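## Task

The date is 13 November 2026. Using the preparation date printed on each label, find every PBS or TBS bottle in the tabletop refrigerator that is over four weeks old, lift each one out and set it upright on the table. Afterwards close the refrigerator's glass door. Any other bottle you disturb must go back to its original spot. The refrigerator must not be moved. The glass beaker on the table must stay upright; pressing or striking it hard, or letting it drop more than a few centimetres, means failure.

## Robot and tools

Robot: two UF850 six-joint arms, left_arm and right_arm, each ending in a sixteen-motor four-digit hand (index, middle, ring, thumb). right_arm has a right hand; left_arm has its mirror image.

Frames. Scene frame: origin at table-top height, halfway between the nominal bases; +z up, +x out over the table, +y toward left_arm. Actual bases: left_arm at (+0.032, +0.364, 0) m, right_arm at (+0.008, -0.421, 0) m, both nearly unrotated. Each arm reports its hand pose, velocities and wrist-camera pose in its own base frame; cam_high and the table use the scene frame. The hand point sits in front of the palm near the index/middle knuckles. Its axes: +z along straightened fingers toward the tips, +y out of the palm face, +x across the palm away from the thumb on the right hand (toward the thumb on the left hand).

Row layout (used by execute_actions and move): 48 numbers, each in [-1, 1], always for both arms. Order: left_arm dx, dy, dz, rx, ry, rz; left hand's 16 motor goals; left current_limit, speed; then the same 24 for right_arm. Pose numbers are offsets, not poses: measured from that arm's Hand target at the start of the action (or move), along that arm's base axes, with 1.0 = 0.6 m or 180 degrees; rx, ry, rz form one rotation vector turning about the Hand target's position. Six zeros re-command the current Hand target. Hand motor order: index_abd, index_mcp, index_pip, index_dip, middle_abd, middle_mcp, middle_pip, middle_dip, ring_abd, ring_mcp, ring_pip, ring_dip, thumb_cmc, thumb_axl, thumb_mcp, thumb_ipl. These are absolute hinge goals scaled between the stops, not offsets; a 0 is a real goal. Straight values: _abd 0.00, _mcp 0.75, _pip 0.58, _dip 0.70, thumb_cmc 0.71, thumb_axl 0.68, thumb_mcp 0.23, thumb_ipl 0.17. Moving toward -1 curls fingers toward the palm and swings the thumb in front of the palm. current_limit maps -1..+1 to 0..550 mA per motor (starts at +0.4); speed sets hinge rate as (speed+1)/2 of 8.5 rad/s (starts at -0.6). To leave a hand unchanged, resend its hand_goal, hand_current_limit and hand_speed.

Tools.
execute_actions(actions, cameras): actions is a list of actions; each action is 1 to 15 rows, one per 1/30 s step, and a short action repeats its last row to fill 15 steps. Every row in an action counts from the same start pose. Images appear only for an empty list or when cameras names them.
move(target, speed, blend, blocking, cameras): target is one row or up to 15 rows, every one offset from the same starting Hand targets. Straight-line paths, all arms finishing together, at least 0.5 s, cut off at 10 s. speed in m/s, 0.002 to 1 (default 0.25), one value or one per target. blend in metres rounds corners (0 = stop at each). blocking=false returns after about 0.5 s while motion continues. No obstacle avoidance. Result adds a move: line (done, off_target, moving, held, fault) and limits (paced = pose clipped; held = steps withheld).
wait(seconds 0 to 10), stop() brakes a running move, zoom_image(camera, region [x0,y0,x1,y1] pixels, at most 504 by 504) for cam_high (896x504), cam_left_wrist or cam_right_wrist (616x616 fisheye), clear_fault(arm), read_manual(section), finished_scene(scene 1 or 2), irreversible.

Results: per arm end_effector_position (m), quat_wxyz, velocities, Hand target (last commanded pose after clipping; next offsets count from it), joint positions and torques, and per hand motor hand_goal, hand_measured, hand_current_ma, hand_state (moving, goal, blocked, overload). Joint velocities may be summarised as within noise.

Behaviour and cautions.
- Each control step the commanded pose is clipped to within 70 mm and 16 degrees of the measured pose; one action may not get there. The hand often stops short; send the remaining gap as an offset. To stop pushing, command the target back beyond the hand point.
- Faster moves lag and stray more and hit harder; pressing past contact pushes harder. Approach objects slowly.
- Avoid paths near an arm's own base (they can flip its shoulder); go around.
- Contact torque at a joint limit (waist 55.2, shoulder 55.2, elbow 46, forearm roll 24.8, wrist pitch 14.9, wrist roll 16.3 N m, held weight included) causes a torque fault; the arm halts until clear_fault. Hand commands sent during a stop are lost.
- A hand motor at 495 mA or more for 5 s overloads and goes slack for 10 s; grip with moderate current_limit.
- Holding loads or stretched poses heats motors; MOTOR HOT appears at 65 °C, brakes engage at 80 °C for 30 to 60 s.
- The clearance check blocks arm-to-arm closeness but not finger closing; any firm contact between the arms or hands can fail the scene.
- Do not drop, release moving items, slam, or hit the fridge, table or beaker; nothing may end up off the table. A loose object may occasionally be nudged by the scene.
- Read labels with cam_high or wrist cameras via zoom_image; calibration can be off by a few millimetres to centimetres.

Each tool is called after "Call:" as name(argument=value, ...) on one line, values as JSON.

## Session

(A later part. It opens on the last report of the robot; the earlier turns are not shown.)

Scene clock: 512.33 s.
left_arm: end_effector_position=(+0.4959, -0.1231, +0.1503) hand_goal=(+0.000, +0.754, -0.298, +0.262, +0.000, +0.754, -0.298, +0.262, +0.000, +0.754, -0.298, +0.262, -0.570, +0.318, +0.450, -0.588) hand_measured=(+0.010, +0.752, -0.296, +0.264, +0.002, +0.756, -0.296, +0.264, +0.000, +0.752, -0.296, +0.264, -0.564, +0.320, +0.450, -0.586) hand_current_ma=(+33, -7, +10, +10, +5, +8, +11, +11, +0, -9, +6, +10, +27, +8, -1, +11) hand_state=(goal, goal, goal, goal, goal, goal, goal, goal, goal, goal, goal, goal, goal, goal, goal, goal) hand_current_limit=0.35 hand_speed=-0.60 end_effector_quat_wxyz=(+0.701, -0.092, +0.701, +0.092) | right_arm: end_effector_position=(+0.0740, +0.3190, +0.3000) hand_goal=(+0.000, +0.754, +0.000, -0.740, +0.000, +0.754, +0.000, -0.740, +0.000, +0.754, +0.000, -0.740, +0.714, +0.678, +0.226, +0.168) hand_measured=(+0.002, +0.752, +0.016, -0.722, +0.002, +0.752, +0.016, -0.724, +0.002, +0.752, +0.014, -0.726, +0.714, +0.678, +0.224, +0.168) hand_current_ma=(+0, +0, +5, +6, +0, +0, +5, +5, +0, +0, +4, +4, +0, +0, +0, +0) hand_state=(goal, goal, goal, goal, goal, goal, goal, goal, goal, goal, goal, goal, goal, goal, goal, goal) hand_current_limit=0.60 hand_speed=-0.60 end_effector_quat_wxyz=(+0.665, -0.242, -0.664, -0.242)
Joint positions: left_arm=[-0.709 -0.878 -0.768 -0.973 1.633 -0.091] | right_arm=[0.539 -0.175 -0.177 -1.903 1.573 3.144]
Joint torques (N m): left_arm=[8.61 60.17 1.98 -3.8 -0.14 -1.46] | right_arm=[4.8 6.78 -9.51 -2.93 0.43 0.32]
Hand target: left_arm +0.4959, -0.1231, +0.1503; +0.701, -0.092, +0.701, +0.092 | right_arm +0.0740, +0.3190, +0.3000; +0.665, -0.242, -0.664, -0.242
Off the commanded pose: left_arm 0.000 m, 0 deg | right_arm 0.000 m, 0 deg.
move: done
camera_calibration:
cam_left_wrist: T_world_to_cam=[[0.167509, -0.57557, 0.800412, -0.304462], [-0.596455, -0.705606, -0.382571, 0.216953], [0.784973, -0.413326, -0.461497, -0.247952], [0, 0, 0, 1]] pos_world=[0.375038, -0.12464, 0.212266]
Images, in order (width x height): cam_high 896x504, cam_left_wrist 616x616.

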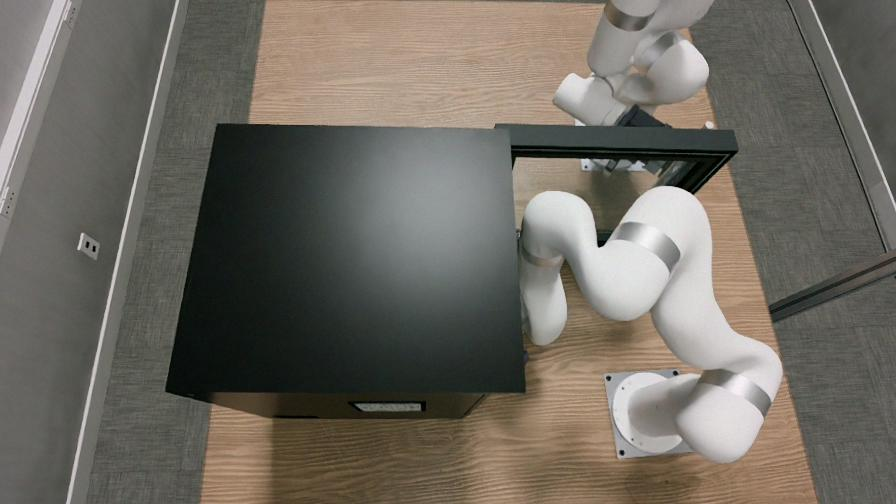

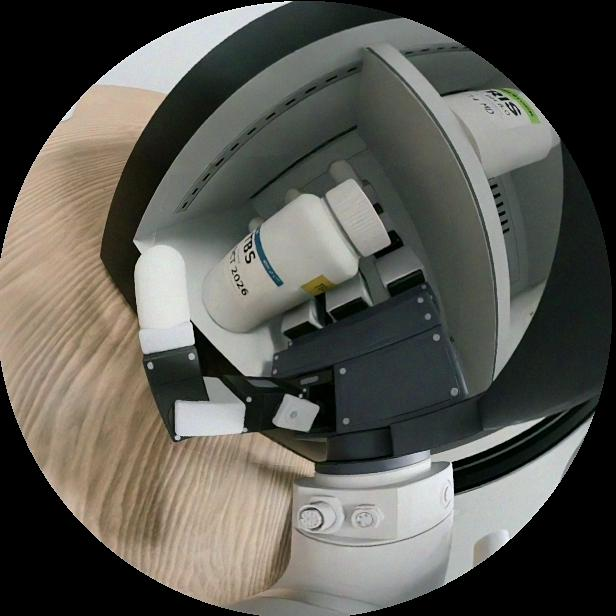

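Call:
move(target=[0,0,0,0,0,0, 0,0.55,-0.8,-0.5, 0,0.55,-0.8,-0.5, 0,0.6,-0.7,-0.35, -0.571,0.317,-0.32,-0.5, 0.4,-0.7, 0,0,0,0,0,0, 0,0.754,0.0,-0.74, 0,0.754,0.0,-0.74, 0,0.754,0.0,-0.74, 0.714,0.678,0.226,0.168, 0.6,-0.6], speed=0.07, cameras=["cam_left_wrist"])

Call:
zoom_image(camera="cam_left_wrist", region=[120, 120, 400, 400])

Scene clock: 513.77 s.
left_arm: end_effector_position=(+0.4959, -0.1230, +0.1503) hand_goal=(+0.000, +0.550, -0.800, -0.500, +0.000, +0.550, -0.800, -0.500, +0.000, +0.600, -0.700, -0.350, -0.570, +0.318, -0.320, -0.500) hand_measured=(+0.006, +0.574, -0.612, -0.074, +0.002, +0.574, -0.612, -0.074, +0.000, +0.614, -0.646, -0.226, -0.550, +0.314, -0.060, -0.488) hand_current_ma=(+24, +108, +385, +384, +8, +108, +385, +384, +0, +67, +246, +385, +86, -17, +385, +71) hand_state=(goal, blocked, blocked, blocked, goal, blocked, blocked, blocked, goal, goal, blocked, blocked, goal, goal, blocked, goal) hand_current_limit=0.40 hand_speed=-0.70 end_effector_quat_wxyz=(+0.701, -0.092, +0.701, +0.092) | right_arm: end_effector_position=(+0.0740, +0.3190, +0.3000) hand_goal=(+0.000, +0.754, +0.000, -0.740, +0.000, +0.754, +0.000, -0.740, +0.000, +0.754, +0.000, -0.740, +0.714, +0.678, +0.226, +0.168) hand_measured=(+0.002, +0.752, +0.016, -0.722, +0.002, +0.752, +0.016, -0.724, +0.002, +0.752, +0.014, -0.726, +0.714, +0.678, +0.224, +0.168) hand_current_ma=(+0, +0, +5, +6, +0, +0, +5, +5, +0, +0, +4, +4, +0, +0, +0, +0) hand_state=(goal, goal, goal, goal, goal, goal, goal, goal, goal, goal, goal, goal, goal, goal, goal, goal) hand_current_limit=0.60 hand_speed=-0.60 end_effector_quat_wxyz=(+0.665, -0.242, -0.664, -0.242)
Joint positions: left_arm=[-0.709 -0.878 -0.768 -0.973 1.633 -0.091] | right_arm=[0.539 -0.175 -0.177 -1.903 1.573 3.144]
Joint torques (N m): left_arm=[3.84 57.6 0.02 -2.21 0.17 -1.01] | right_arm=[6 6.5 -9.09 -3.22 0.4 0.31]
Hand target: left_arm +0.4959, -0.1231, +0.1503; +0.701, -0.092, +0.701, +0.092 | right_arm +0.0740, +0.3190, +0.3000; +0.665, -0.242, -0.664, -0.242
Off the commanded pose: left_arm 0.000 m, 0 deg | right_arm 0.000 m, 0 deg.
move: done
camera_calibration:
cam_left_wrist: T_world_to_cam=[[0.16764, -0.575545, 0.800403, -0.304505], [-0.596281, -0.705743, -0.38259, 0.216875], [0.785077, -0.413128, -0.461498, -0.247965], [0, 0, 0, 1]] pos_world=[0.375038, -0.12464, 0.212266]
Images, in order (width x height): cam_left_wrist 616x616.

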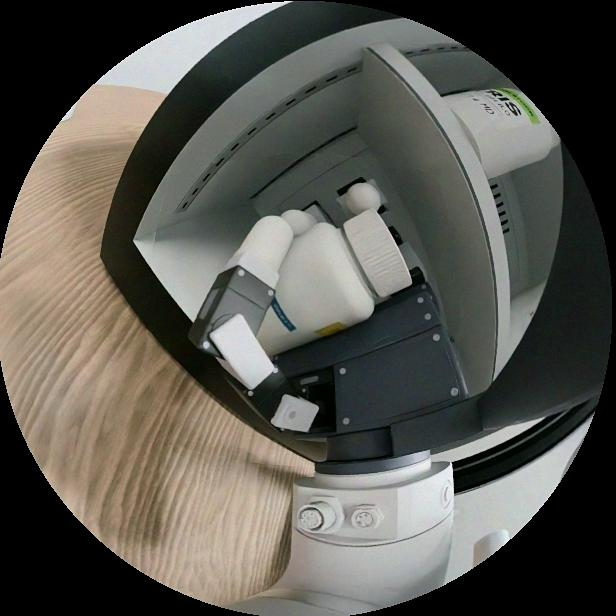

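Scaled by 1.800 from the camera's 616x616 image, which has a finer 880x880 frame.

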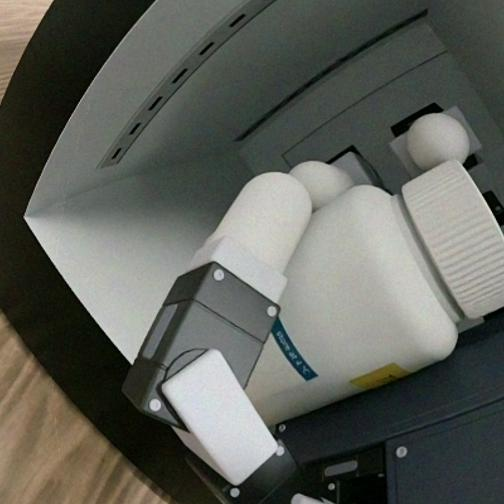

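Call:
move(target=[0,0,0.02,0,0,0, 0,0.55,-0.8,-0.5, 0,0.55,-0.8,-0.5, 0,0.6,-0.7,-0.35, -0.571,0.317,-0.32,-0.5, 0.4,-0.7, 0,0,0,0,0,0, 0,0.754,0.0,-0.74, 0,0.754,0.0,-0.74, 0,0.754,0.0,-0.74, 0.714,0.678,0.226,0.168, 0.6,-0.6], speed=0.05, cameras=["cam_left_wrist"])

Scene clock: 527.83 s.
left_arm: end_effector_position=(+0.4959, -0.1231, +0.1623) hand_goal=(+0.000, +0.550, -0.800, -0.500, +0.000, +0.550, -0.800, -0.500, +0.000, +0.600, -0.700, -0.350, -0.570, +0.318, -0.320, -0.500) hand_measured=(+0.006, +0.574, -0.612, -0.076, +0.002, +0.574, -0.612, -0.078, +0.000, +0.616, -0.646, -0.230, -0.550, +0.314, -0.062, -0.486) hand_current_ma=(+24, +115, +385, +385, +8, +116, +385, +385, +0, +72, +249, +385, +92, -18, +385, +83) hand_state=(goal, blocked, blocked, blocked, goal, blocked, blocked, blocked, goal, goal, blocked, blocked, blocked, goal, blocked, goal) hand_current_limit=0.40 hand_speed=-0.70 end_effector_quat_wxyz=(+0.701, -0.092, +0.701, +0.092) | right_arm: end_effector_position=(+0.0740, +0.3190, +0.3000) hand_goal=(+0.000, +0.754, +0.000, -0.740, +0.000, +0.754, +0.000, -0.740, +0.000, +0.754, +0.000, -0.740, +0.714, +0.678, +0.226, +0.168) hand_measured=(+0.002, +0.752, +0.016, -0.722, +0.002, +0.752, +0.016, -0.724, +0.002, +0.752, +0.014, -0.726, +0.714, +0.678, +0.224, +0.168) hand_current_ma=(+0, +0, +5, +6, +0, +0, +5, +5, +0, +0, +4, +4, +0, +0, +0, +0) hand_state=(goal, goal, goal, goal, goal, goal, goal, goal, goal, goal, goal, goal, goal, goal, goal, goal) hand_current_limit=0.60 hand_speed=-0.60 end_effector_quat_wxyz=(+0.665, -0.242, -0.664, -0.242)
Joint positions: left_arm=[-0.709 -0.845 -0.754 -0.972 1.622 -0.075] | right_arm=[0.539 -0.175 -0.177 -1.903 1.573 3.144]
Joint torques (N m): left_arm=[-5.36 62.27 0.71 3.04 0.03 1.59] | right_arm=[6.19 7.25 -8.83 -2.93 0.23 0.31]
Hand target: left_arm +0.4959, -0.1231, +0.1623; +0.701, -0.092, +0.701, +0.092 | right_arm +0.0740, +0.3190, +0.3000; +0.665, -0.242, -0.664, -0.242
Off the commanded pose: left_arm 0.000 m, 0 deg | right_arm 0.000 m, 0 deg.
move: done
camera_calibration:
cam_left_wrist: T_world_to_cam=[[0.167584, -0.575534, 0.800423, -0.314012], [-0.596341, -0.705703, -0.382571, 0.221451], [0.785044, -0.413212, -0.461479, -0.242476], [0, 0, 0, 1]] pos_world=[0.375038, -0.12464, 0.224166]
Images, in order (width x height): cam_left_wrist 616x616.

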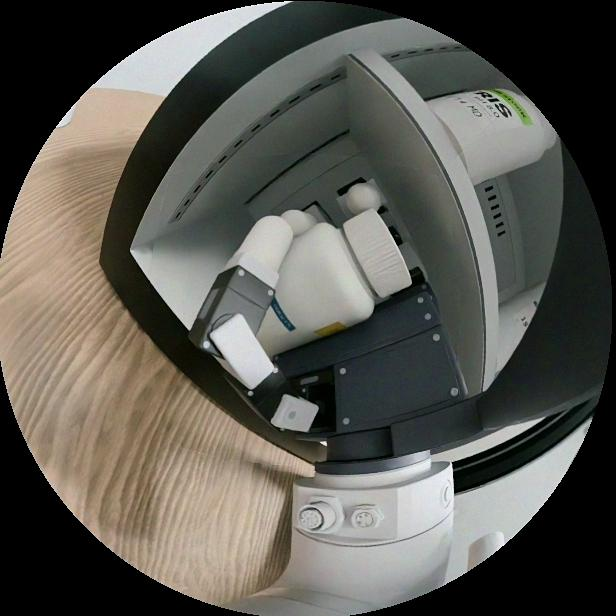

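Call:
move(target=[[-0.1265,0.0052,0,0,0,0, 0,0.55,-0.8,-0.5, 0,0.55,-0.8,-0.5, 0,0.6,-0.7,-0.35, -0.571,0.317,-0.32,-0.5, 0.4,-0.7, 0,0,0,0,0,0, 0,0.754,0.0,-0.74, 0,0.754,0.0,-0.74, 0,0.754,0.0,-0.74, 0.714,0.678,0.226,0.168, 0.6,-0.6],[-0.2682,0.0635,0,0,0,-0.0556, 0,0.55,-0.8,-0.5, 0,0.55,-0.8,-0.5, 0,0.6,-0.7,-0.35, -0.571,0.317,-0.32,-0.5, 0.4,-0.7, 0,0,0,0,0,0, 0,0.754,0.0,-0.74, 0,0.754,0.0,-0.74, 0,0.754,0.0,-0.74, 0.714,0.678,0.226,0.168, 0.6,-0.6]], speed=0.08, cameras=["cam_left_wrist","cam_high"])

Scene clock: 531.53 s.
left_arm: end_effector_position=(+0.3350, -0.0850, +0.1623) hand_goal=(+0.000, +0.550, -0.800, -0.500, +0.000, +0.550, -0.800, -0.500, +0.000, +0.600, -0.700, -0.350, -0.570, +0.318, -0.320, -0.500) hand_measured=(+0.006, +0.574, -0.612, -0.076, +0.002, +0.574, -0.612, -0.078, +0.000, +0.616, -0.646, -0.230, -0.550, +0.314, -0.062, -0.486) hand_current_ma=(+24, +116, +385, +385, +8, +116, +385, +385, +0, +72, +249, +385, +92, -18, +385, +84) hand_state=(goal, blocked, blocked, blocked, goal, blocked, blocked, blocked, goal, goal, blocked, blocked, blocked, goal, blocked, goal) hand_current_limit=0.40 hand_speed=-0.70 end_effector_quat_wxyz=(+0.706, -0.031, +0.707, +0.031) | right_arm: end_effector_position=(+0.0740, +0.3190, +0.3000) hand_goal=(+0.000, +0.754, +0.000, -0.740, +0.000, +0.754, +0.000, -0.740, +0.000, +0.754, +0.000, -0.740, +0.714, +0.678, +0.226, +0.168) hand_measured=(+0.002, +0.752, +0.016, -0.722, +0.002, +0.752, +0.016, -0.724, +0.002, +0.752, +0.014, -0.726, +0.714, +0.678, +0.224, +0.168) hand_current_ma=(+0, +0, +5, +6, +0, +0, +5, +5, +0, +0, +4, +4, +0, +0, +0, +0) hand_state=(goal, goal, goal, goal, goal, goal, goal, goal, goal, goal, goal, goal, goal, goal, goal, goal) hand_current_limit=0.60 hand_speed=-0.60 end_effector_quat_wxyz=(+0.665, -0.242, -0.664, -0.242)
Joint positions: left_arm=[-0.992 -0.809 -0.344 -1.124 1.784 -0.416] | right_arm=[0.539 -0.175 -0.177 -1.903 1.573 3.144]
Joint torques (N m): left_arm=[-7.68 14.85 9.56 -4.97 2.67 -1.29] | right_arm=[4.19 7.93 -8.91 -3.12 0.15 0.28]
Hand target: left_arm +0.3350, -0.0850, +0.1623; +0.706, -0.031, +0.707, +0.031 | right_arm +0.0740, +0.3190, +0.3000; +0.665, -0.242, -0.664, -0.242
Off the commanded pose: left_arm 0.000 m, 0 deg | right_arm 0.000 m, 0 deg.
move: done
camera_calibration:
cam_left_wrist: T_world_to_cam=[[0.0649922, -0.595921, 0.800409, -0.232584], [-0.709932, -0.591292, -0.382584, 0.200211], [0.701265, -0.543371, -0.461493, -0.0834115], [0, 0, 0, 1]] pos_world=[0.215746, -0.0655414, 0.224266]
Images, in order (width x height): cam_high 896x504, cam_left_wrist 616x616.

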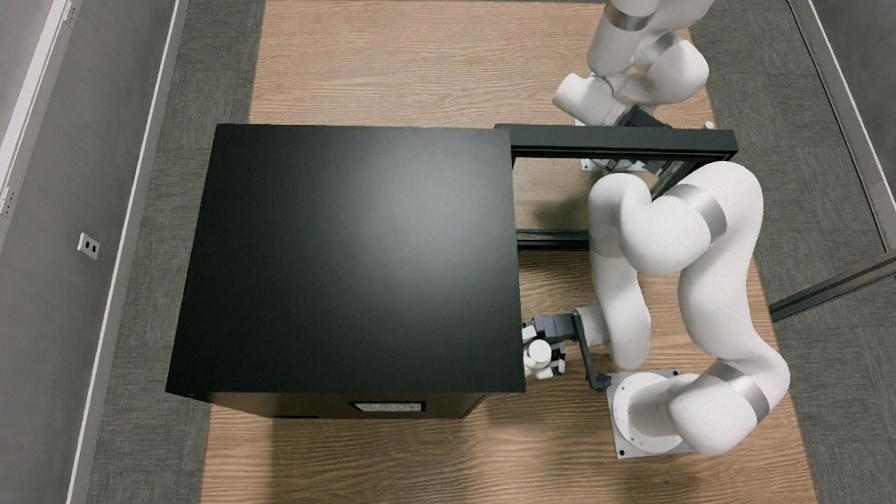

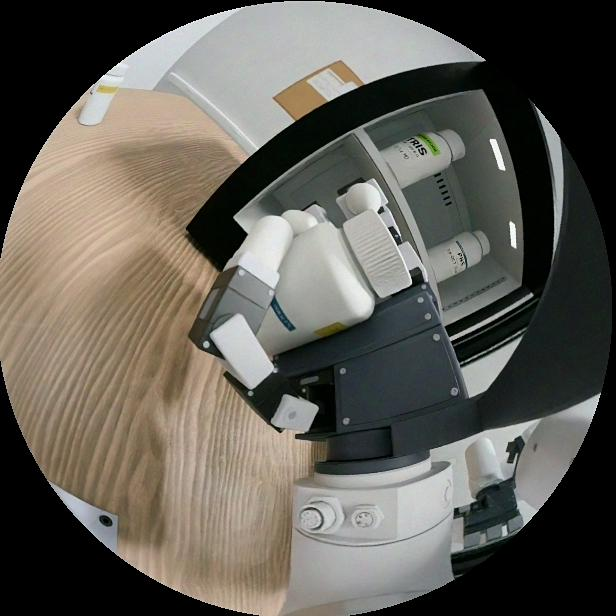

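Call:
move(target=[[-0.0367,0.0367,0.0467,0,0,0.0389, 0,0.55,-0.8,-0.5, 0,0.55,-0.8,-0.5, 0,0.6,-0.7,-0.35, -0.571,0.317,-0.32,-0.5, 0.4,-0.7, 0,0,0,0,0,0, 0,0.754,0.0,-0.74, 0,0.754,0.0,-0.74, 0,0.754,0.0,-0.74, 0.714,0.678,0.226,0.168, 0.6,-0.6],[-0.0367,0.0367,0.8295,0,0,0.0389, 0,0.55,-0.8,-0.5, 0,0.55,-0.8,-0.5, 0,0.6,-0.7,-0.35, -0.571,0.317,-0.32,-0.5, 0.4,-0.7, 0,0,0,0,0,0, 0,0.754,0.0,-0.74, 0,0.754,0.0,-0.74, 0,0.754,0.0,-0.74, 0.714,0.678,0.226,0.168, 0.6,-0.6],[0.055,0.281,0.8295,0,0,0.1389, 0,0.55,-0.8,-0.5, 0,0.55,-0.8,-0.5, 0,0.6,-0.7,-0.35, -0.571,0.317,-0.32,-0.5, 0.4,-0.7, 0,0,0,0,0,0, 0,0.754,0.0,-0.74, 0,0.754,0.0,-0.74, 0,0.754,0.0,-0.74, 0.714,0.678,0.226,0.168, 0.6,-0.6]], speed=[0.08,0.2,0.15], blend=0.01, cameras=["cam_left_wrist","cam_high"])

Scene clock: 539.00 s.
left_arm: end_effector_position=(+0.3680, +0.0836, +0.6600) hand_goal=(+0.000, +0.550, -0.800, -0.500, +0.000, +0.550, -0.800, -0.500, +0.000, +0.600, -0.700, -0.350, -0.570, +0.318, -0.320, -0.500) hand_measured=(+0.006, +0.576, -0.612, -0.076, +0.002, +0.576, -0.612, -0.078, +0.000, +0.616, -0.646, -0.230, -0.550, +0.314, -0.062, -0.486) hand_current_ma=(+22, +117, +385, +385, +8, +118, +385, +385, +0, +73, +249, +385, +93, -18, +385, +86) hand_state=(goal, blocked, blocked, blocked, goal, blocked, blocked, blocked, goal, goal, blocked, blocked, blocked, goal, blocked, goal) hand_current_limit=0.40 hand_speed=-0.70 end_effector_quat_wxyz=(+0.683, -0.183, +0.683, +0.183) | right_arm: end_effector_position=(+0.0740, +0.3190, +0.3000) hand_goal=(+0.000, +0.754, +0.000, -0.740, +0.000, +0.754, +0.000, -0.740, +0.000, +0.754, +0.000, -0.740, +0.714, +0.678, +0.226, +0.168) hand_measured=(+0.002, +0.752, +0.016, -0.722, +0.002, +0.752, +0.016, -0.724, +0.002, +0.752, +0.014, -0.726, +0.714, +0.678, +0.224, +0.168) hand_current_ma=(+0, +0, +5, +6, +0, +0, +5, +5, +0, +0, +4, +4, +0, +0, +0, +0) hand_state=(goal, goal, goal, goal, goal, goal, goal, goal, goal, goal, goal, goal, goal, goal, goal, goal) hand_current_limit=0.60 hand_speed=-0.60 end_effector_quat_wxyz=(+0.665, -0.242, -0.664, -0.242)
Joint positions: left_arm=[-0.426 0.569 -0.642 -1.324 0.994 1.137] | right_arm=[0.539 -0.175 -0.177 -1.903 1.573 3.144]
Joint torques (N m): left_arm=[7.83 -13.51 -32.35 5.51 -0.98 -1.42] | right_arm=[5.01 7.35 -8.4 -3.22 0.09 0.28]
Hand target: left_arm +0.3680, +0.0836, +0.6600; +0.683, -0.183, +0.683, +0.183 | right_arm +0.0740, +0.3190, +0.3000; +0.665, -0.242, -0.664, -0.242
Off the commanded pose: left_arm 0.000 m, 0 deg | right_arm 0.000 m, 0 deg.
move: done
camera_calibration:
cam_left_wrist: T_world_to_cam=[[0.310796, -0.512597, 0.800407, -0.630017], [-0.39347, -0.835952, -0.382578, 0.417733], [0.86521, -0.196032, -0.461501, 0.125419], [0, 0, 0, 1]] pos_world=[0.251658, 0.0508464, 0.721966]
Images, in order (width x height): cam_high 896x504, cam_left_wrist 616x616.

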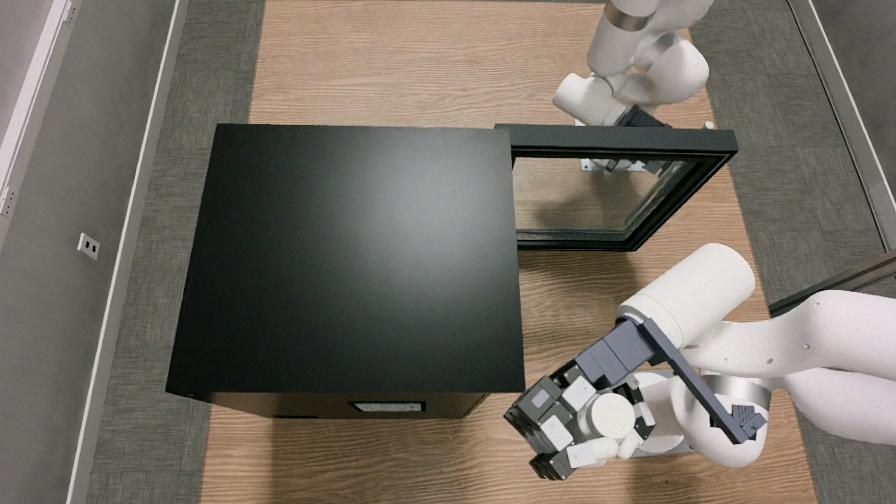

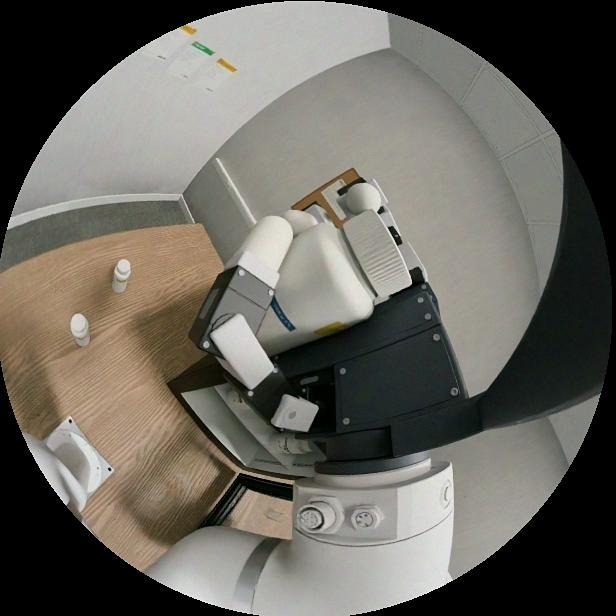

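Call:
move(target=[0.2333,0.2917,0,0,0,0, 0,0.55,-0.8,-0.5, 0,0.55,-0.8,-0.5, 0,0.6,-0.7,-0.35, -0.571,0.317,-0.32,-0.5, 0.4,-0.7, 0,0,0,0,0,0, 0,0.754,0.0,-0.74, 0,0.754,0.0,-0.74, 0,0.754,0.0,-0.74, 0.714,0.678,0.226,0.168, 0.6,-0.6], speed=0.15)

Call:
move(target=[0,0,-0.8333,0,0,0, 0,0.55,-0.8,-0.5, 0,0.55,-0.8,-0.5, 0,0.6,-0.7,-0.35, -0.571,0.317,-0.32,-0.5, 0.4,-0.7, 0,0,0,0,0,0, 0,0.754,0.0,-0.74, 0,0.754,0.0,-0.74, 0,0.754,0.0,-0.74, 0.714,0.678,0.226,0.168, 0.6,-0.6], speed=0.15, cameras=["cam_left_wrist","cam_high"])

Scene clock: 542.43 s.
left_arm: end_effector_position=(+0.5080, +0.2587, +0.6600) hand_goal=(+0.000, +0.550, -0.800, -0.500, +0.000, +0.550, -0.800, -0.500, +0.000, +0.600, -0.700, -0.350, -0.570, +0.318, -0.320, -0.500) hand_measured=(+0.006, +0.576, -0.612, -0.076, +0.002, +0.576, -0.612, -0.078, +0.000, +0.616, -0.646, -0.230, -0.550, +0.314, -0.064, -0.486) hand_current_ma=(+22, +117, +385, +385, +8, +118, +385, +385, +0, +73, +249, +385, +93, -18, +385, +86) hand_state=(goal, blocked, blocked, blocked, goal, blocked, blocked, blocked, goal, goal, blocked, blocked, blocked, goal, blocked, goal) hand_current_limit=0.40 hand_speed=-0.70 end_effector_quat_wxyz=(+0.683, -0.183, +0.683, +0.183) | right_arm: end_effector_position=(+0.0740, +0.3190, +0.3000) hand_goal=(+0.000, +0.754, +0.000, -0.740, +0.000, +0.754, +0.000, -0.740, +0.000, +0.754, +0.000, -0.740, +0.714, +0.678, +0.226, +0.168) hand_measured=(+0.002, +0.752, +0.016, -0.722, +0.002, +0.752, +0.016, -0.724, +0.002, +0.752, +0.014, -0.726, +0.714, +0.678, +0.224, +0.168) hand_current_ma=(+0, +0, +5, +6, +0, +0, +5, +5, +0, +0, +4, +4, +0, +0, +0, +0) hand_state=(goal, goal, goal, goal, goal, goal, goal, goal, goal, goal, goal, goal, goal, goal, goal, goal) hand_current_limit=0.60 hand_speed=-0.60 end_effector_quat_wxyz=(+0.665, -0.242, -0.664, -0.242)
Joint positions: left_arm=[0.206 0.206 -0.887 -0.619 0.567 0.541] | right_arm=[0.539 -0.175 -0.177 -1.903 1.573 3.144]
Joint torques (N m): left_arm=[7.74 2.28 -33.63 4.92 -0.1 -1.41] | right_arm=[4.8 7.67 -8.41 -2.65 0.07 0.34]
Hand target: left_arm +0.5080, +0.2587, +0.6600; +0.683, -0.183, +0.683, +0.183 | right_arm +0.0740, +0.3190, +0.3000; +0.665, -0.242, -0.664, -0.242
Off the commanded pose: left_arm 0.000 m, 0 deg | right_arm 0.000 m, 0 deg.
move: done

Scene clock: 546.30 s.
left_arm: end_effector_position=(+0.5080, +0.2587, +0.1601) hand_goal=(+0.000, +0.550, -0.800, -0.500, +0.000, +0.550, -0.800, -0.500, +0.000, +0.600, -0.700, -0.350, -0.570, +0.318, -0.320, -0.500) hand_measured=(+0.006, +0.576, -0.612, -0.076, +0.002, +0.576, -0.612, -0.078, +0.000, +0.616, -0.646, -0.230, -0.548, +0.314, -0.064, -0.486) hand_current_ma=(+22, +118, +385, +385, +8, +118, +385, +385, +0, +73, +249, +385, +94, -18, +385, +86) hand_state=(goal, blocked, blocked, blocked, goal, blocked, blocked, blocked, goal, goal, blocked, blocked, blocked, goal, blocked, goal) hand_current_limit=0.40 hand_speed=-0.70 end_effector_quat_wxyz=(+0.683, -0.183, +0.683, +0.183) | right_arm: end_effector_position=(+0.0740, +0.3190, +0.3000) hand_goal=(+0.000, +0.754, +0.000, -0.740, +0.000, +0.754, +0.000, -0.740, +0.000, +0.754, +0.000, -0.740, +0.714, +0.678, +0.226, +0.168) hand_measured=(+0.002, +0.752, +0.016, -0.722, +0.002, +0.752, +0.016, -0.724, +0.002, +0.752, +0.014, -0.726, +0.714, +0.678, +0.224, +0.168) hand_current_ma=(+0, +0, +5, +6, +0, +0, +5, +5, +0, +0, +4, +4, +0, +0, +0, +0) hand_state=(goal, goal, goal, goal, goal, goal, goal, goal, goal, goal, goal, goal, goal, goal, goal, goal) hand_current_limit=0.60 hand_speed=-0.60 end_effector_quat_wxyz=(+0.665, -0.242, -0.664, -0.242)
Joint positions: left_arm=[0.206 -0.829 -0.669 -0.321 1.723 -0.05] | right_arm=[0.539 -0.175 -0.177 -1.903 1.573 3.144]
Joint torques (N m): left_arm=[7.54 25.39 -17.92 -4.06 2.78 -1.38] | right_arm=[5.19 7.38 -8.46 -3 0.16 0.35]
Hand target: left_arm +0.5080, +0.2587, +0.1600; +0.683, -0.183, +0.683, +0.183 | right_arm +0.0740, +0.3190, +0.3000; +0.665, -0.242, -0.664, -0.242
Off the commanded pose: left_arm 0.000 m, 0 deg | right_arm 0.000 m, 0 deg.
move: done
camera_calibration:
cam_left_wrist: T_world_to_cam=[[0.310796, -0.512597, 0.800407, -0.18362], [-0.39347, -0.835952, -0.382578, 0.427822], [0.86521, -0.196032, -0.461501, -0.192156], [0, 0, 0, 1]] pos_world=[0.391658, 0.225846, 0.221966]
Images, in order (width x height): cam_high 896x504, cam_left_wrist 616x616.

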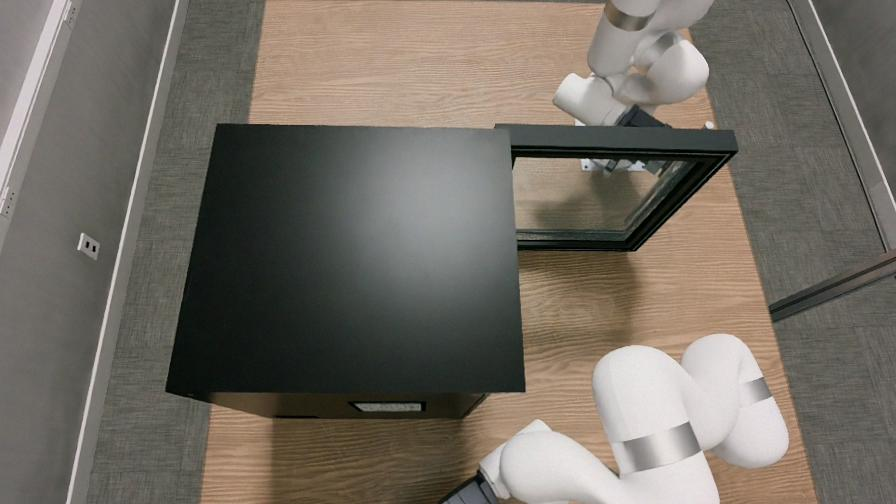

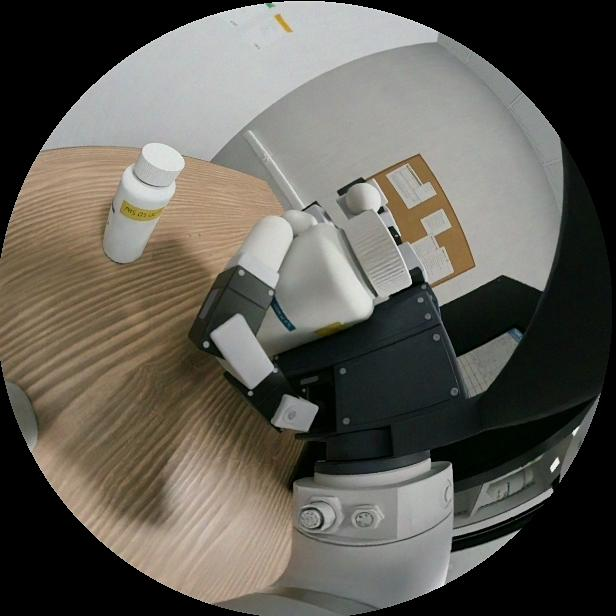

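Call:
move(target=[[0,0,-0.1333,0,0,0, 0,0.55,-0.8,-0.5, 0,0.55,-0.8,-0.5, 0,0.6,-0.7,-0.35, -0.571,0.317,-0.32,-0.5, 0.4,-0.7, 0,0,0,0,0,0, 0,0.754,0.0,-0.74, 0,0.754,0.0,-0.74, 0,0.754,0.0,-0.74, 0.714,0.678,0.226,0.168, 0.6,-0.6],[0,0,-0.1667,0,0,0, 0,0.55,-0.8,-0.5, 0,0.55,-0.8,-0.5, 0,0.6,-0.7,-0.35, -0.571,0.317,-0.32,-0.5, 0.4,-0.7, 0,0,0,0,0,0, 0,0.754,0.0,-0.74, 0,0.754,0.0,-0.74, 0,0.754,0.0,-0.74, 0.714,0.678,0.226,0.168, 0.6,-0.6]], speed=[0.1,0.02], cameras=["cam_left_wrist","cam_high"])

Scene clock: 550.27 s.
left_arm: end_effector_position=(+0.5080, +0.2587, +0.0602) hand_goal=(+0.000, +0.550, -0.800, -0.500, +0.000, +0.550, -0.800, -0.500, +0.000, +0.600, -0.700, -0.350, -0.570, +0.318, -0.320, -0.500) hand_measured=(+0.010, +0.578, -0.612, -0.080, +0.010, +0.578, -0.612, -0.080, +0.006, +0.620, -0.642, -0.238, -0.548, +0.310, -0.070, -0.476) hand_current_ma=(+34, +127, +385, +385, +36, +128, +385, +385, +23, +90, +261, +383, +94, -41, +385, +139) hand_state=(goal, blocked, blocked, blocked, goal, blocked, blocked, blocked, goal, goal, blocked, blocked, blocked, goal, blocked, blocked) hand_current_limit=0.40 hand_speed=-0.70 end_effector_quat_wxyz=(+0.683, -0.183, +0.683, +0.183) | right_arm: end_effector_position=(+0.0740, +0.3190, +0.3000) hand_goal=(+0.000, +0.754, +0.000, -0.740, +0.000, +0.754, +0.000, -0.740, +0.000, +0.754, +0.000, -0.740, +0.714, +0.678, +0.226, +0.168) hand_measured=(+0.002, +0.752, +0.016, -0.722, +0.002, +0.752, +0.016, -0.724, +0.002, +0.752, +0.014, -0.726, +0.714, +0.678, +0.224, +0.168) hand_current_ma=(+0, +0, +5, +6, +0, +0, +5, +5, +0, +0, +4, +4, +0, +0, +0, +0) hand_state=(goal, goal, goal, goal, goal, goal, goal, goal, goal, goal, goal, goal, goal, goal, goal, goal) hand_current_limit=0.60 hand_speed=-0.60 end_effector_quat_wxyz=(+0.665, -0.242, -0.664, -0.242)
Joint positions: left_arm=[0.206 -1.119 -0.818 -0.331 1.857 -0.097] | right_arm=[0.539 -0.175 -0.177 -1.903 1.573 3.144]
Joint torques (N m): left_arm=[4.81 18.96 -11.09 -3.28 -0.78 -2.01] | right_arm=[3.91 7.1 -8.41 -3.11 0.13 0.27]
Hand target: left_arm +0.5080, +0.2587, +0.0600; +0.683, -0.183, +0.683, +0.183 | right_arm +0.0740, +0.3190, +0.3000; +0.665, -0.242, -0.664, -0.242
Off the commanded pose: left_arm 0.000 m, 0 deg | right_arm 0.000 m, 0 deg.
move: done
camera_calibration:
cam_left_wrist: T_world_to_cam=[[0.310447, -0.512837, 0.800388, -0.103388], [-0.39334, -0.835829, -0.38298, 0.389535], [0.865394, -0.195929, -0.4612, -0.238437], [0, 0, 0, 1]] pos_world=[0.391658, 0.225846, 0.121967]
Images, in order (width x height): cam_high 896x504, cam_left_wrist 616x616.

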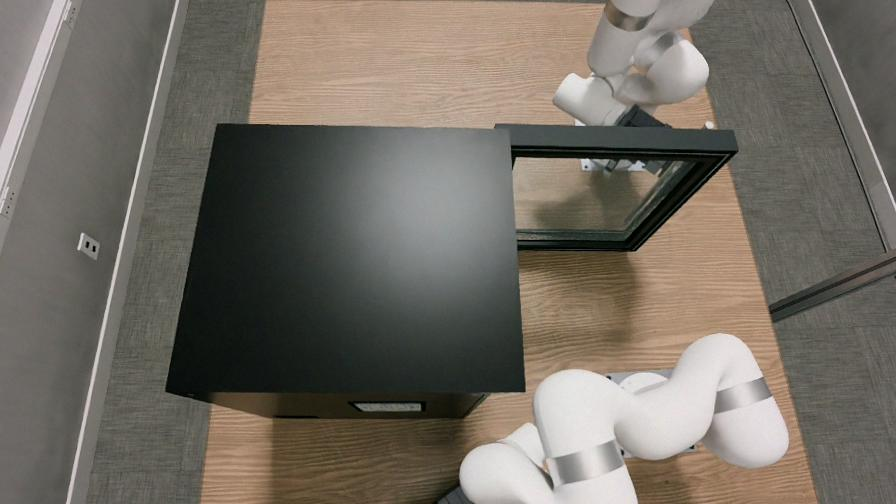

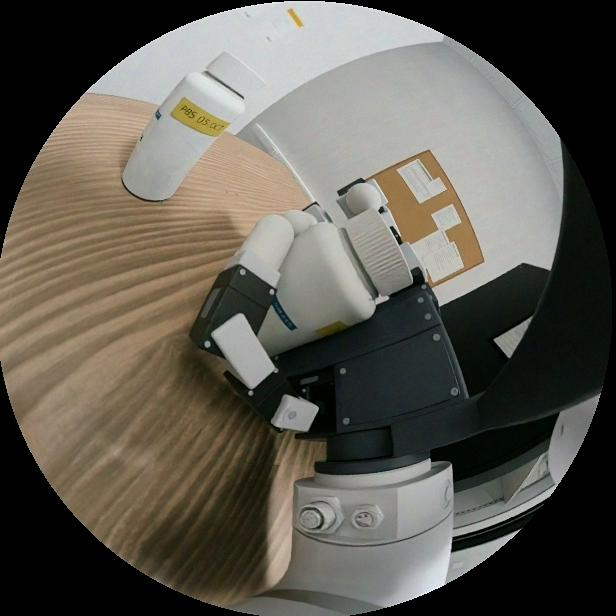

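Call:
move(target=[[0,0,0,0,0,0, 0,0.67,-0.55,-0.2, 0,0.67,-0.55,-0.2, 0,0.67,-0.55,-0.2, -0.571,0.317,0.1,-0.4, 0.4,-0.8, 0,0,0,0,0,0, 0,0.754,0.0,-0.74, 0,0.754,0.0,-0.74, 0,0.754,0.0,-0.74, 0.714,0.678,0.226,0.168, 0.6,-0.6],[0,0,0,0,0,0, 0,0.8,-0.299,0.261, 0,0.8,-0.299,0.261, 0,0.8,-0.299,0.261, -0.571,0.317,0.449,-0.5, 0.4,-0.7, 0,0,0,0,0,0, 0,0.754,0.0,-0.74, 0,0.754,0.0,-0.74, 0,0.754,0.0,-0.74, 0.714,0.678,0.226,0.168, 0.6,-0.6],[0.0117,-0.02,0.002,0,0,0, 0,0.8,-0.299,0.261, 0,0.8,-0.299,0.261, 0,0.8,-0.299,0.261, -0.571,0.317,0.449,-0.5, 0.4,-0.7, 0,0,0,0,0,0, 0,0.754,0.0,-0.74, 0,0.754,0.0,-0.74, 0,0.754,0.0,-0.74, 0.714,0.678,0.226,0.168, 0.6,-0.6]], speed=[0.05,0.05,0.03], cameras=["cam_left_wrist"])

Call:
zoom_image(camera="cam_left_wrist", region=[120, 120, 460, 460])

Scene clock: 553.47 s.
left_arm: end_effector_position=(+0.5150, +0.2467, +0.0612) hand_goal=(+0.000, +0.800, -0.298, +0.262, +0.000, +0.800, -0.298, +0.262, +0.000, +0.800, -0.298, +0.262, -0.570, +0.318, +0.450, -0.500) hand_measured=(+0.008, +0.798, -0.300, +0.260, +0.008, +0.798, -0.300, +0.260, +0.008, +0.798, -0.300, +0.260, -0.552, +0.318, +0.450, -0.498) hand_current_ma=(+26, -9, -10, -10, +30, -9, -12, -11, +25, -9, -11, -11, +82, -1, -1, +14) hand_state=(goal, goal, goal, goal, goal, goal, goal, goal, goal, goal, goal, goal, goal, goal, goal, goal) hand_current_limit=0.40 hand_speed=-0.70 end_effector_quat_wxyz=(+0.683, -0.183, +0.683, +0.183) | right_arm: end_effector_position=(+0.0740, +0.3190, +0.3000) hand_goal=(+0.000, +0.754, +0.000, -0.740, +0.000, +0.754, +0.000, -0.740, +0.000, +0.754, +0.000, -0.740, +0.714, +0.678, +0.226, +0.168) hand_measured=(+0.002, +0.752, +0.016, -0.722, +0.002, +0.752, +0.016, -0.724, +0.002, +0.752, +0.014, -0.726, +0.714, +0.678, +0.224, +0.168) hand_current_ma=(+0, +0, +5, +6, +0, +0, +5, +5, +0, +0, +4, +4, +0, +0, +0, +0) hand_state=(goal, goal, goal, goal, goal, goal, goal, goal, goal, goal, goal, goal, goal, goal, goal, goal) hand_current_limit=0.60 hand_speed=-0.60 end_effector_quat_wxyz=(+0.665, -0.242, -0.664, -0.242)
Joint positions: left_arm=[0.171 -1.117 -0.826 -0.366 1.843 -0.103] | right_arm=[0.539 -0.175 -0.177 -1.903 1.573 3.144]
Joint torques (N m): left_arm=[-8.21 62.07 -14.46 -3.74 -0.19 -1.66] | right_arm=[3.71 8.03 -7.94 -2.89 0.09 0.25]
Hand target: left_arm +0.5150, +0.2467, +0.0612; +0.683, -0.183, +0.683, +0.183 | right_arm +0.0740, +0.3190, +0.3000; +0.665, -0.242, -0.664, -0.242
Off the commanded pose: left_arm 0.000 m, 0 deg | right_arm 0.000 m, 0 deg.
move: done
camera_calibration:
cam_left_wrist: T_world_to_cam=[[0.310796, -0.512597, 0.800407, -0.112867], [-0.39347, -0.835952, -0.382578, 0.382746], [0.86521, -0.196032, -0.461501, -0.246161], [0, 0, 0, 1]] pos_world=[0.398658, 0.213846, 0.123166]
Images, in order (width x height): cam_left_wrist 616x616.

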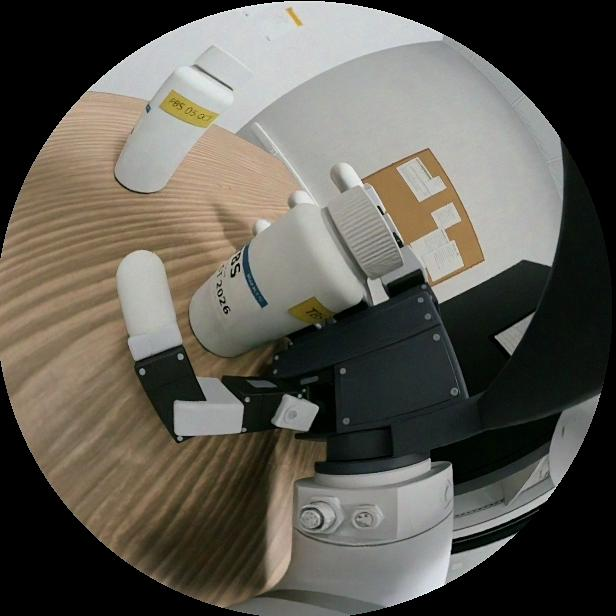

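Scaled by 1.482 from the camera's 616x616 image, which has a finer 880x880 frame.

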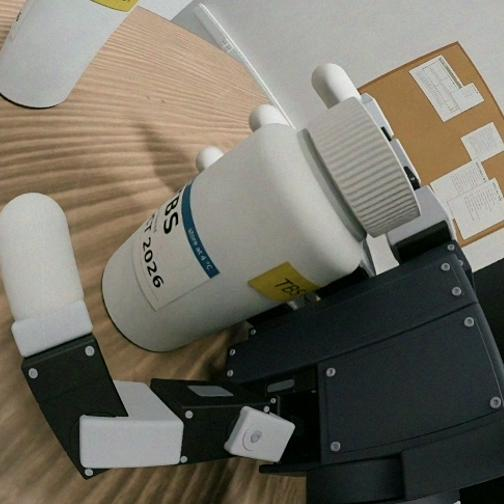

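Call:
move(target=[[0,0,0.05,0,0,0, 0,0.8,-0.299,0.261, 0,0.8,-0.299,0.261, 0,0.8,-0.299,0.261, -0.571,0.317,0.449,-0.5, 0.4,-0.7, 0,0,0,0,0,0, 0,0.754,0.0,-0.74, 0,0.754,0.0,-0.74, 0,0.754,0.0,-0.74, 0.714,0.678,0.226,0.168, 0.6,-0.6],[0,0,0.4,0,0,0, 0,0.8,-0.299,0.261, 0,0.8,-0.299,0.261, 0,0.8,-0.299,0.261, -0.571,0.317,0.449,-0.5, 0.4,-0.7, 0,0,0,0,0,0, 0,0.754,0.0,-0.74, 0,0.754,0.0,-0.74, 0,0.754,0.0,-0.74, 0.714,0.678,0.226,0.168, 0.6,-0.6]], speed=[0.05,0.12], blend=0.01, cameras=["cam_left_wrist","cam_high"])

Scene clock: 556.87 s.
left_arm: end_effector_position=(+0.5149, +0.2468, +0.3012) hand_goal=(+0.000, +0.800, -0.298, +0.262, +0.000, +0.800, -0.298, +0.262, +0.000, +0.800, -0.298, +0.262, -0.570, +0.318, +0.450, -0.500) hand_measured=(+0.008, +0.798, -0.300, +0.260, +0.008, +0.798, -0.300, +0.260, +0.008, +0.798, -0.300, +0.260, -0.552, +0.318, +0.450, -0.498) hand_current_ma=(+26, -9, -10, -10, +30, -9, -12, -11, +25, -9, -11, -11, +82, -1, +0, +14) hand_state=(goal, goal, goal, goal, goal, goal, goal, goal, goal, goal, goal, goal, goal, goal, goal, goal) hand_current_limit=0.40 hand_speed=-0.70 end_effector_quat_wxyz=(+0.683, -0.183, +0.683, +0.183) | right_arm: end_effector_position=(+0.0740, +0.3190, +0.3000) hand_goal=(+0.000, +0.754, +0.000, -0.740, +0.000, +0.754, +0.000, -0.740, +0.000, +0.754, +0.000, -0.740, +0.714, +0.678, +0.226, +0.168) hand_measured=(+0.002, +0.752, +0.016, -0.722, +0.002, +0.752, +0.016, -0.724, +0.002, +0.752, +0.014, -0.726, +0.714, +0.678, +0.224, +0.168) hand_current_ma=(+0, +0, +5, +6, +0, +0, +5, +5, +0, +0, +4, +4, +0, +0, +0, +0) hand_state=(goal, goal, goal, goal, goal, goal, goal, goal, goal, goal, goal, goal, goal, goal, goal, goal) hand_current_limit=0.60 hand_speed=-0.60 end_effector_quat_wxyz=(+0.665, -0.242, -0.664, -0.242)
Joint positions: left_arm=[0.171 -0.414 -0.573 -0.356 1.422 0.055] | right_arm=[0.539 -0.175 -0.177 -1.903 1.573 3.144]
Joint torques (N m): left_arm=[-6.72 50.46 -4.09 -3.27 -0.17 1.54] | right_arm=[4.25 8.99 -7.6 -2.92 0.06 0.31]
Hand target: left_arm +0.5150, +0.2467, +0.3012; +0.683, -0.183, +0.683, +0.183 | right_arm +0.0740, +0.3190, +0.3000; +0.665, -0.242, -0.664, -0.242
Off the commanded pose: left_arm 0.000 m, 0 deg | right_arm 0.000 m, 0 deg.
move: done
camera_calibration:
cam_left_wrist: T_world_to_cam=[[0.310998, -0.512534, 0.800368, -0.304913], [-0.393321, -0.836037, -0.382544, 0.474557], [0.865205, -0.195831, -0.461596, -0.135433], [0, 0, 0, 1]] pos_world=[0.398658, 0.213947, 0.363066]
Images, in order (width x height): cam_high 896x504, cam_left_wrist 616x616.

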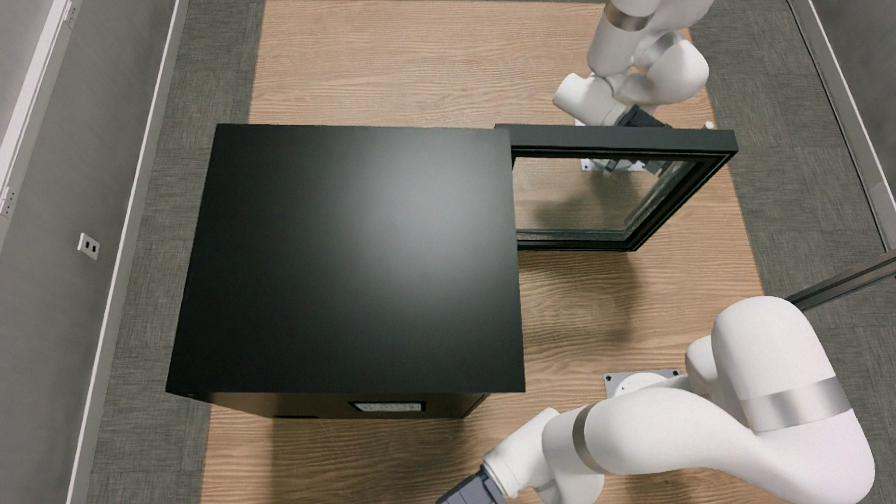

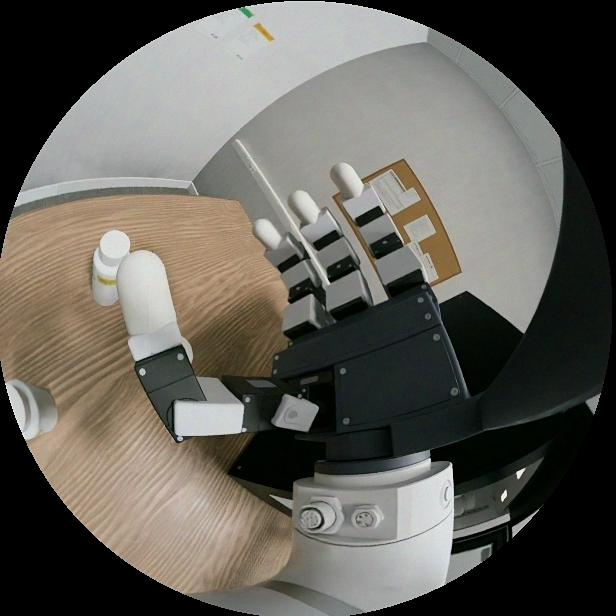

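Call:
move(target=[-0.1917,0.2883,0.3,0,0,0, 0,0.8,-0.299,0.261, 0,0.8,-0.299,0.261, 0,0.8,-0.299,0.261, -0.571,0.317,0.449,-0.5, 0.4,-0.7, 0,0,0,0,0,0, 0,0.754,0.0,-0.74, 0,0.754,0.0,-0.74, 0,0.754,0.0,-0.74, 0.714,0.678,0.226,0.168, 0.6,-0.6], speed=0.2, cameras=["cam_left_wrist","cam_high","cam_right_wrist"])

Scene clock: 563.53 s.
left_arm: end_effector_position=(+0.4000, +0.4196, +0.4812) hand_goal=(+0.000, +0.800, -0.298, +0.262, +0.000, +0.800, -0.298, +0.262, +0.000, +0.800, -0.298, +0.262, -0.570, +0.318, +0.450, -0.500) hand_measured=(+0.008, +0.798, -0.300, +0.260, +0.008, +0.798, -0.300, +0.260, +0.008, +0.798, -0.300, +0.260, -0.552, +0.318, +0.450, -0.498) hand_current_ma=(+26, -6, -10, -10, +30, -6, -11, -11, +25, -7, -11, -11, +82, -1, +0, +14) hand_state=(goal, goal, goal, goal, goal, goal, goal, goal, goal, goal, goal, goal, goal, goal, goal, goal) hand_current_limit=0.40 hand_speed=-0.70 end_effector_quat_wxyz=(+0.683, -0.183, +0.683, +0.183) | right_arm: end_effector_position=(+0.0740, +0.3190, +0.3000) hand_goal=(+0.000, +0.754, +0.000, -0.740, +0.000, +0.754, +0.000, -0.740, +0.000, +0.754, +0.000, -0.740, +0.714, +0.678, +0.226, +0.168) hand_measured=(+0.002, +0.752, +0.016, -0.722, +0.002, +0.752, +0.016, -0.724, +0.002, +0.752, +0.014, -0.726, +0.714, +0.678, +0.224, +0.168) hand_current_ma=(+0, +0, +5, +6, +0, +0, +5, +5, +0, +0, +4, +4, +0, +0, +0, +0) hand_state=(goal, goal, goal, goal, goal, goal, goal, goal, goal, goal, goal, goal, goal, goal, goal, goal) hand_current_limit=0.60 hand_speed=-0.60 end_effector_quat_wxyz=(+0.665, -0.242, -0.664, -0.242)
Joint positions: left_arm=[0.753 0.082 -0.568 0.286 0.941 -0.172] | right_arm=[0.539 -0.175 -0.177 -1.903 1.573 3.144]
Joint torques (N m): left_arm=[9.04 40.35 -30.32 3.11 -0.09 -1.54] | right_arm=[3.65 8.09 -7.52 -2.64 0.14 0.28]
Hand target: left_arm +0.4000, +0.4196, +0.4812; +0.683, -0.183, +0.683, +0.183 | right_arm +0.0740, +0.3190, +0.3000; +0.665, -0.242, -0.664, -0.242
Off the commanded pose: left_arm 0.000 m, 0 deg | right_arm 0.000 m, 0 deg.
move: done
camera_calibration:
cam_left_wrist: T_world_to_cam=[[0.310808, -0.51257, 0.800419, -0.324638], [-0.393459, -0.835969, -0.382552, 0.642789], [0.86521, -0.196032, -0.461501, 0.0810821], [0, 0, 0, 1]] pos_world=[0.283658, 0.386846, 0.543166]
cam_right_wrist: T_world_to_cam=[[0.430393, 0.443212, -0.786337, 0.0938082], [0.199052, -0.896307, -0.396247, 0.340302], [-0.88042, 0.0140203, -0.473987, 0.32791], [0, 0, 0, 1]] pos_world=[0.180587, 0.258841, 0.364034]

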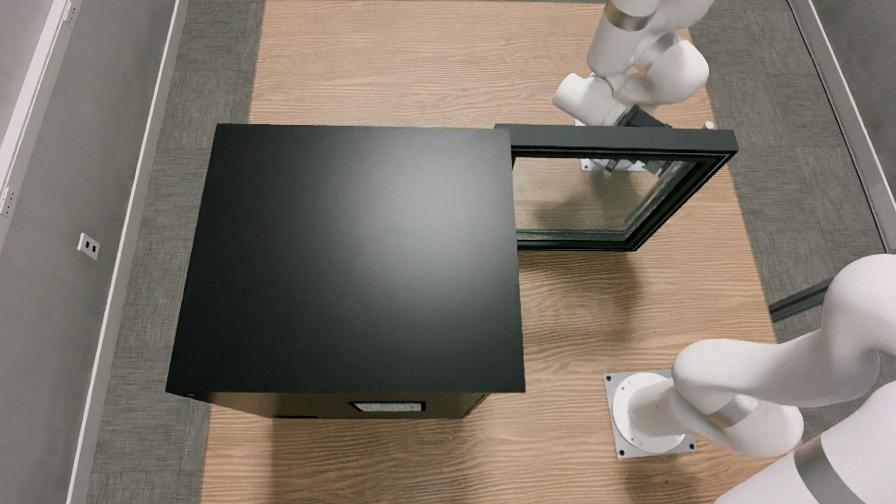

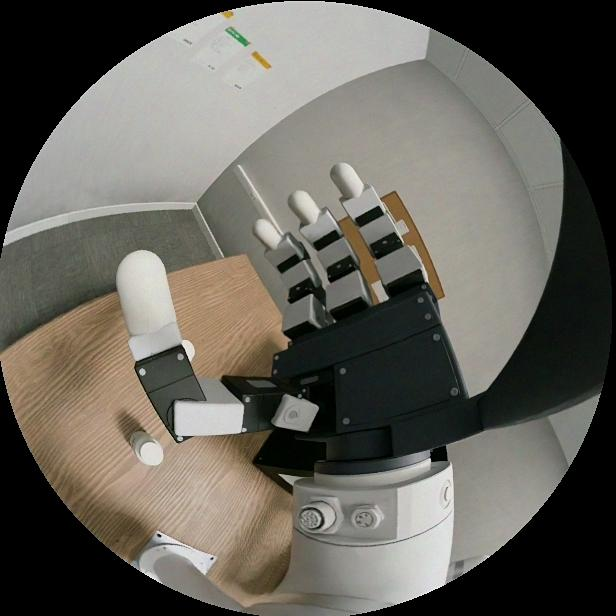

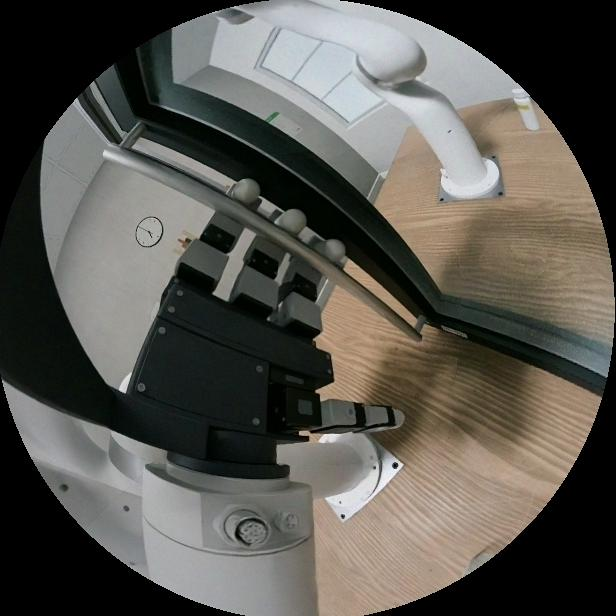

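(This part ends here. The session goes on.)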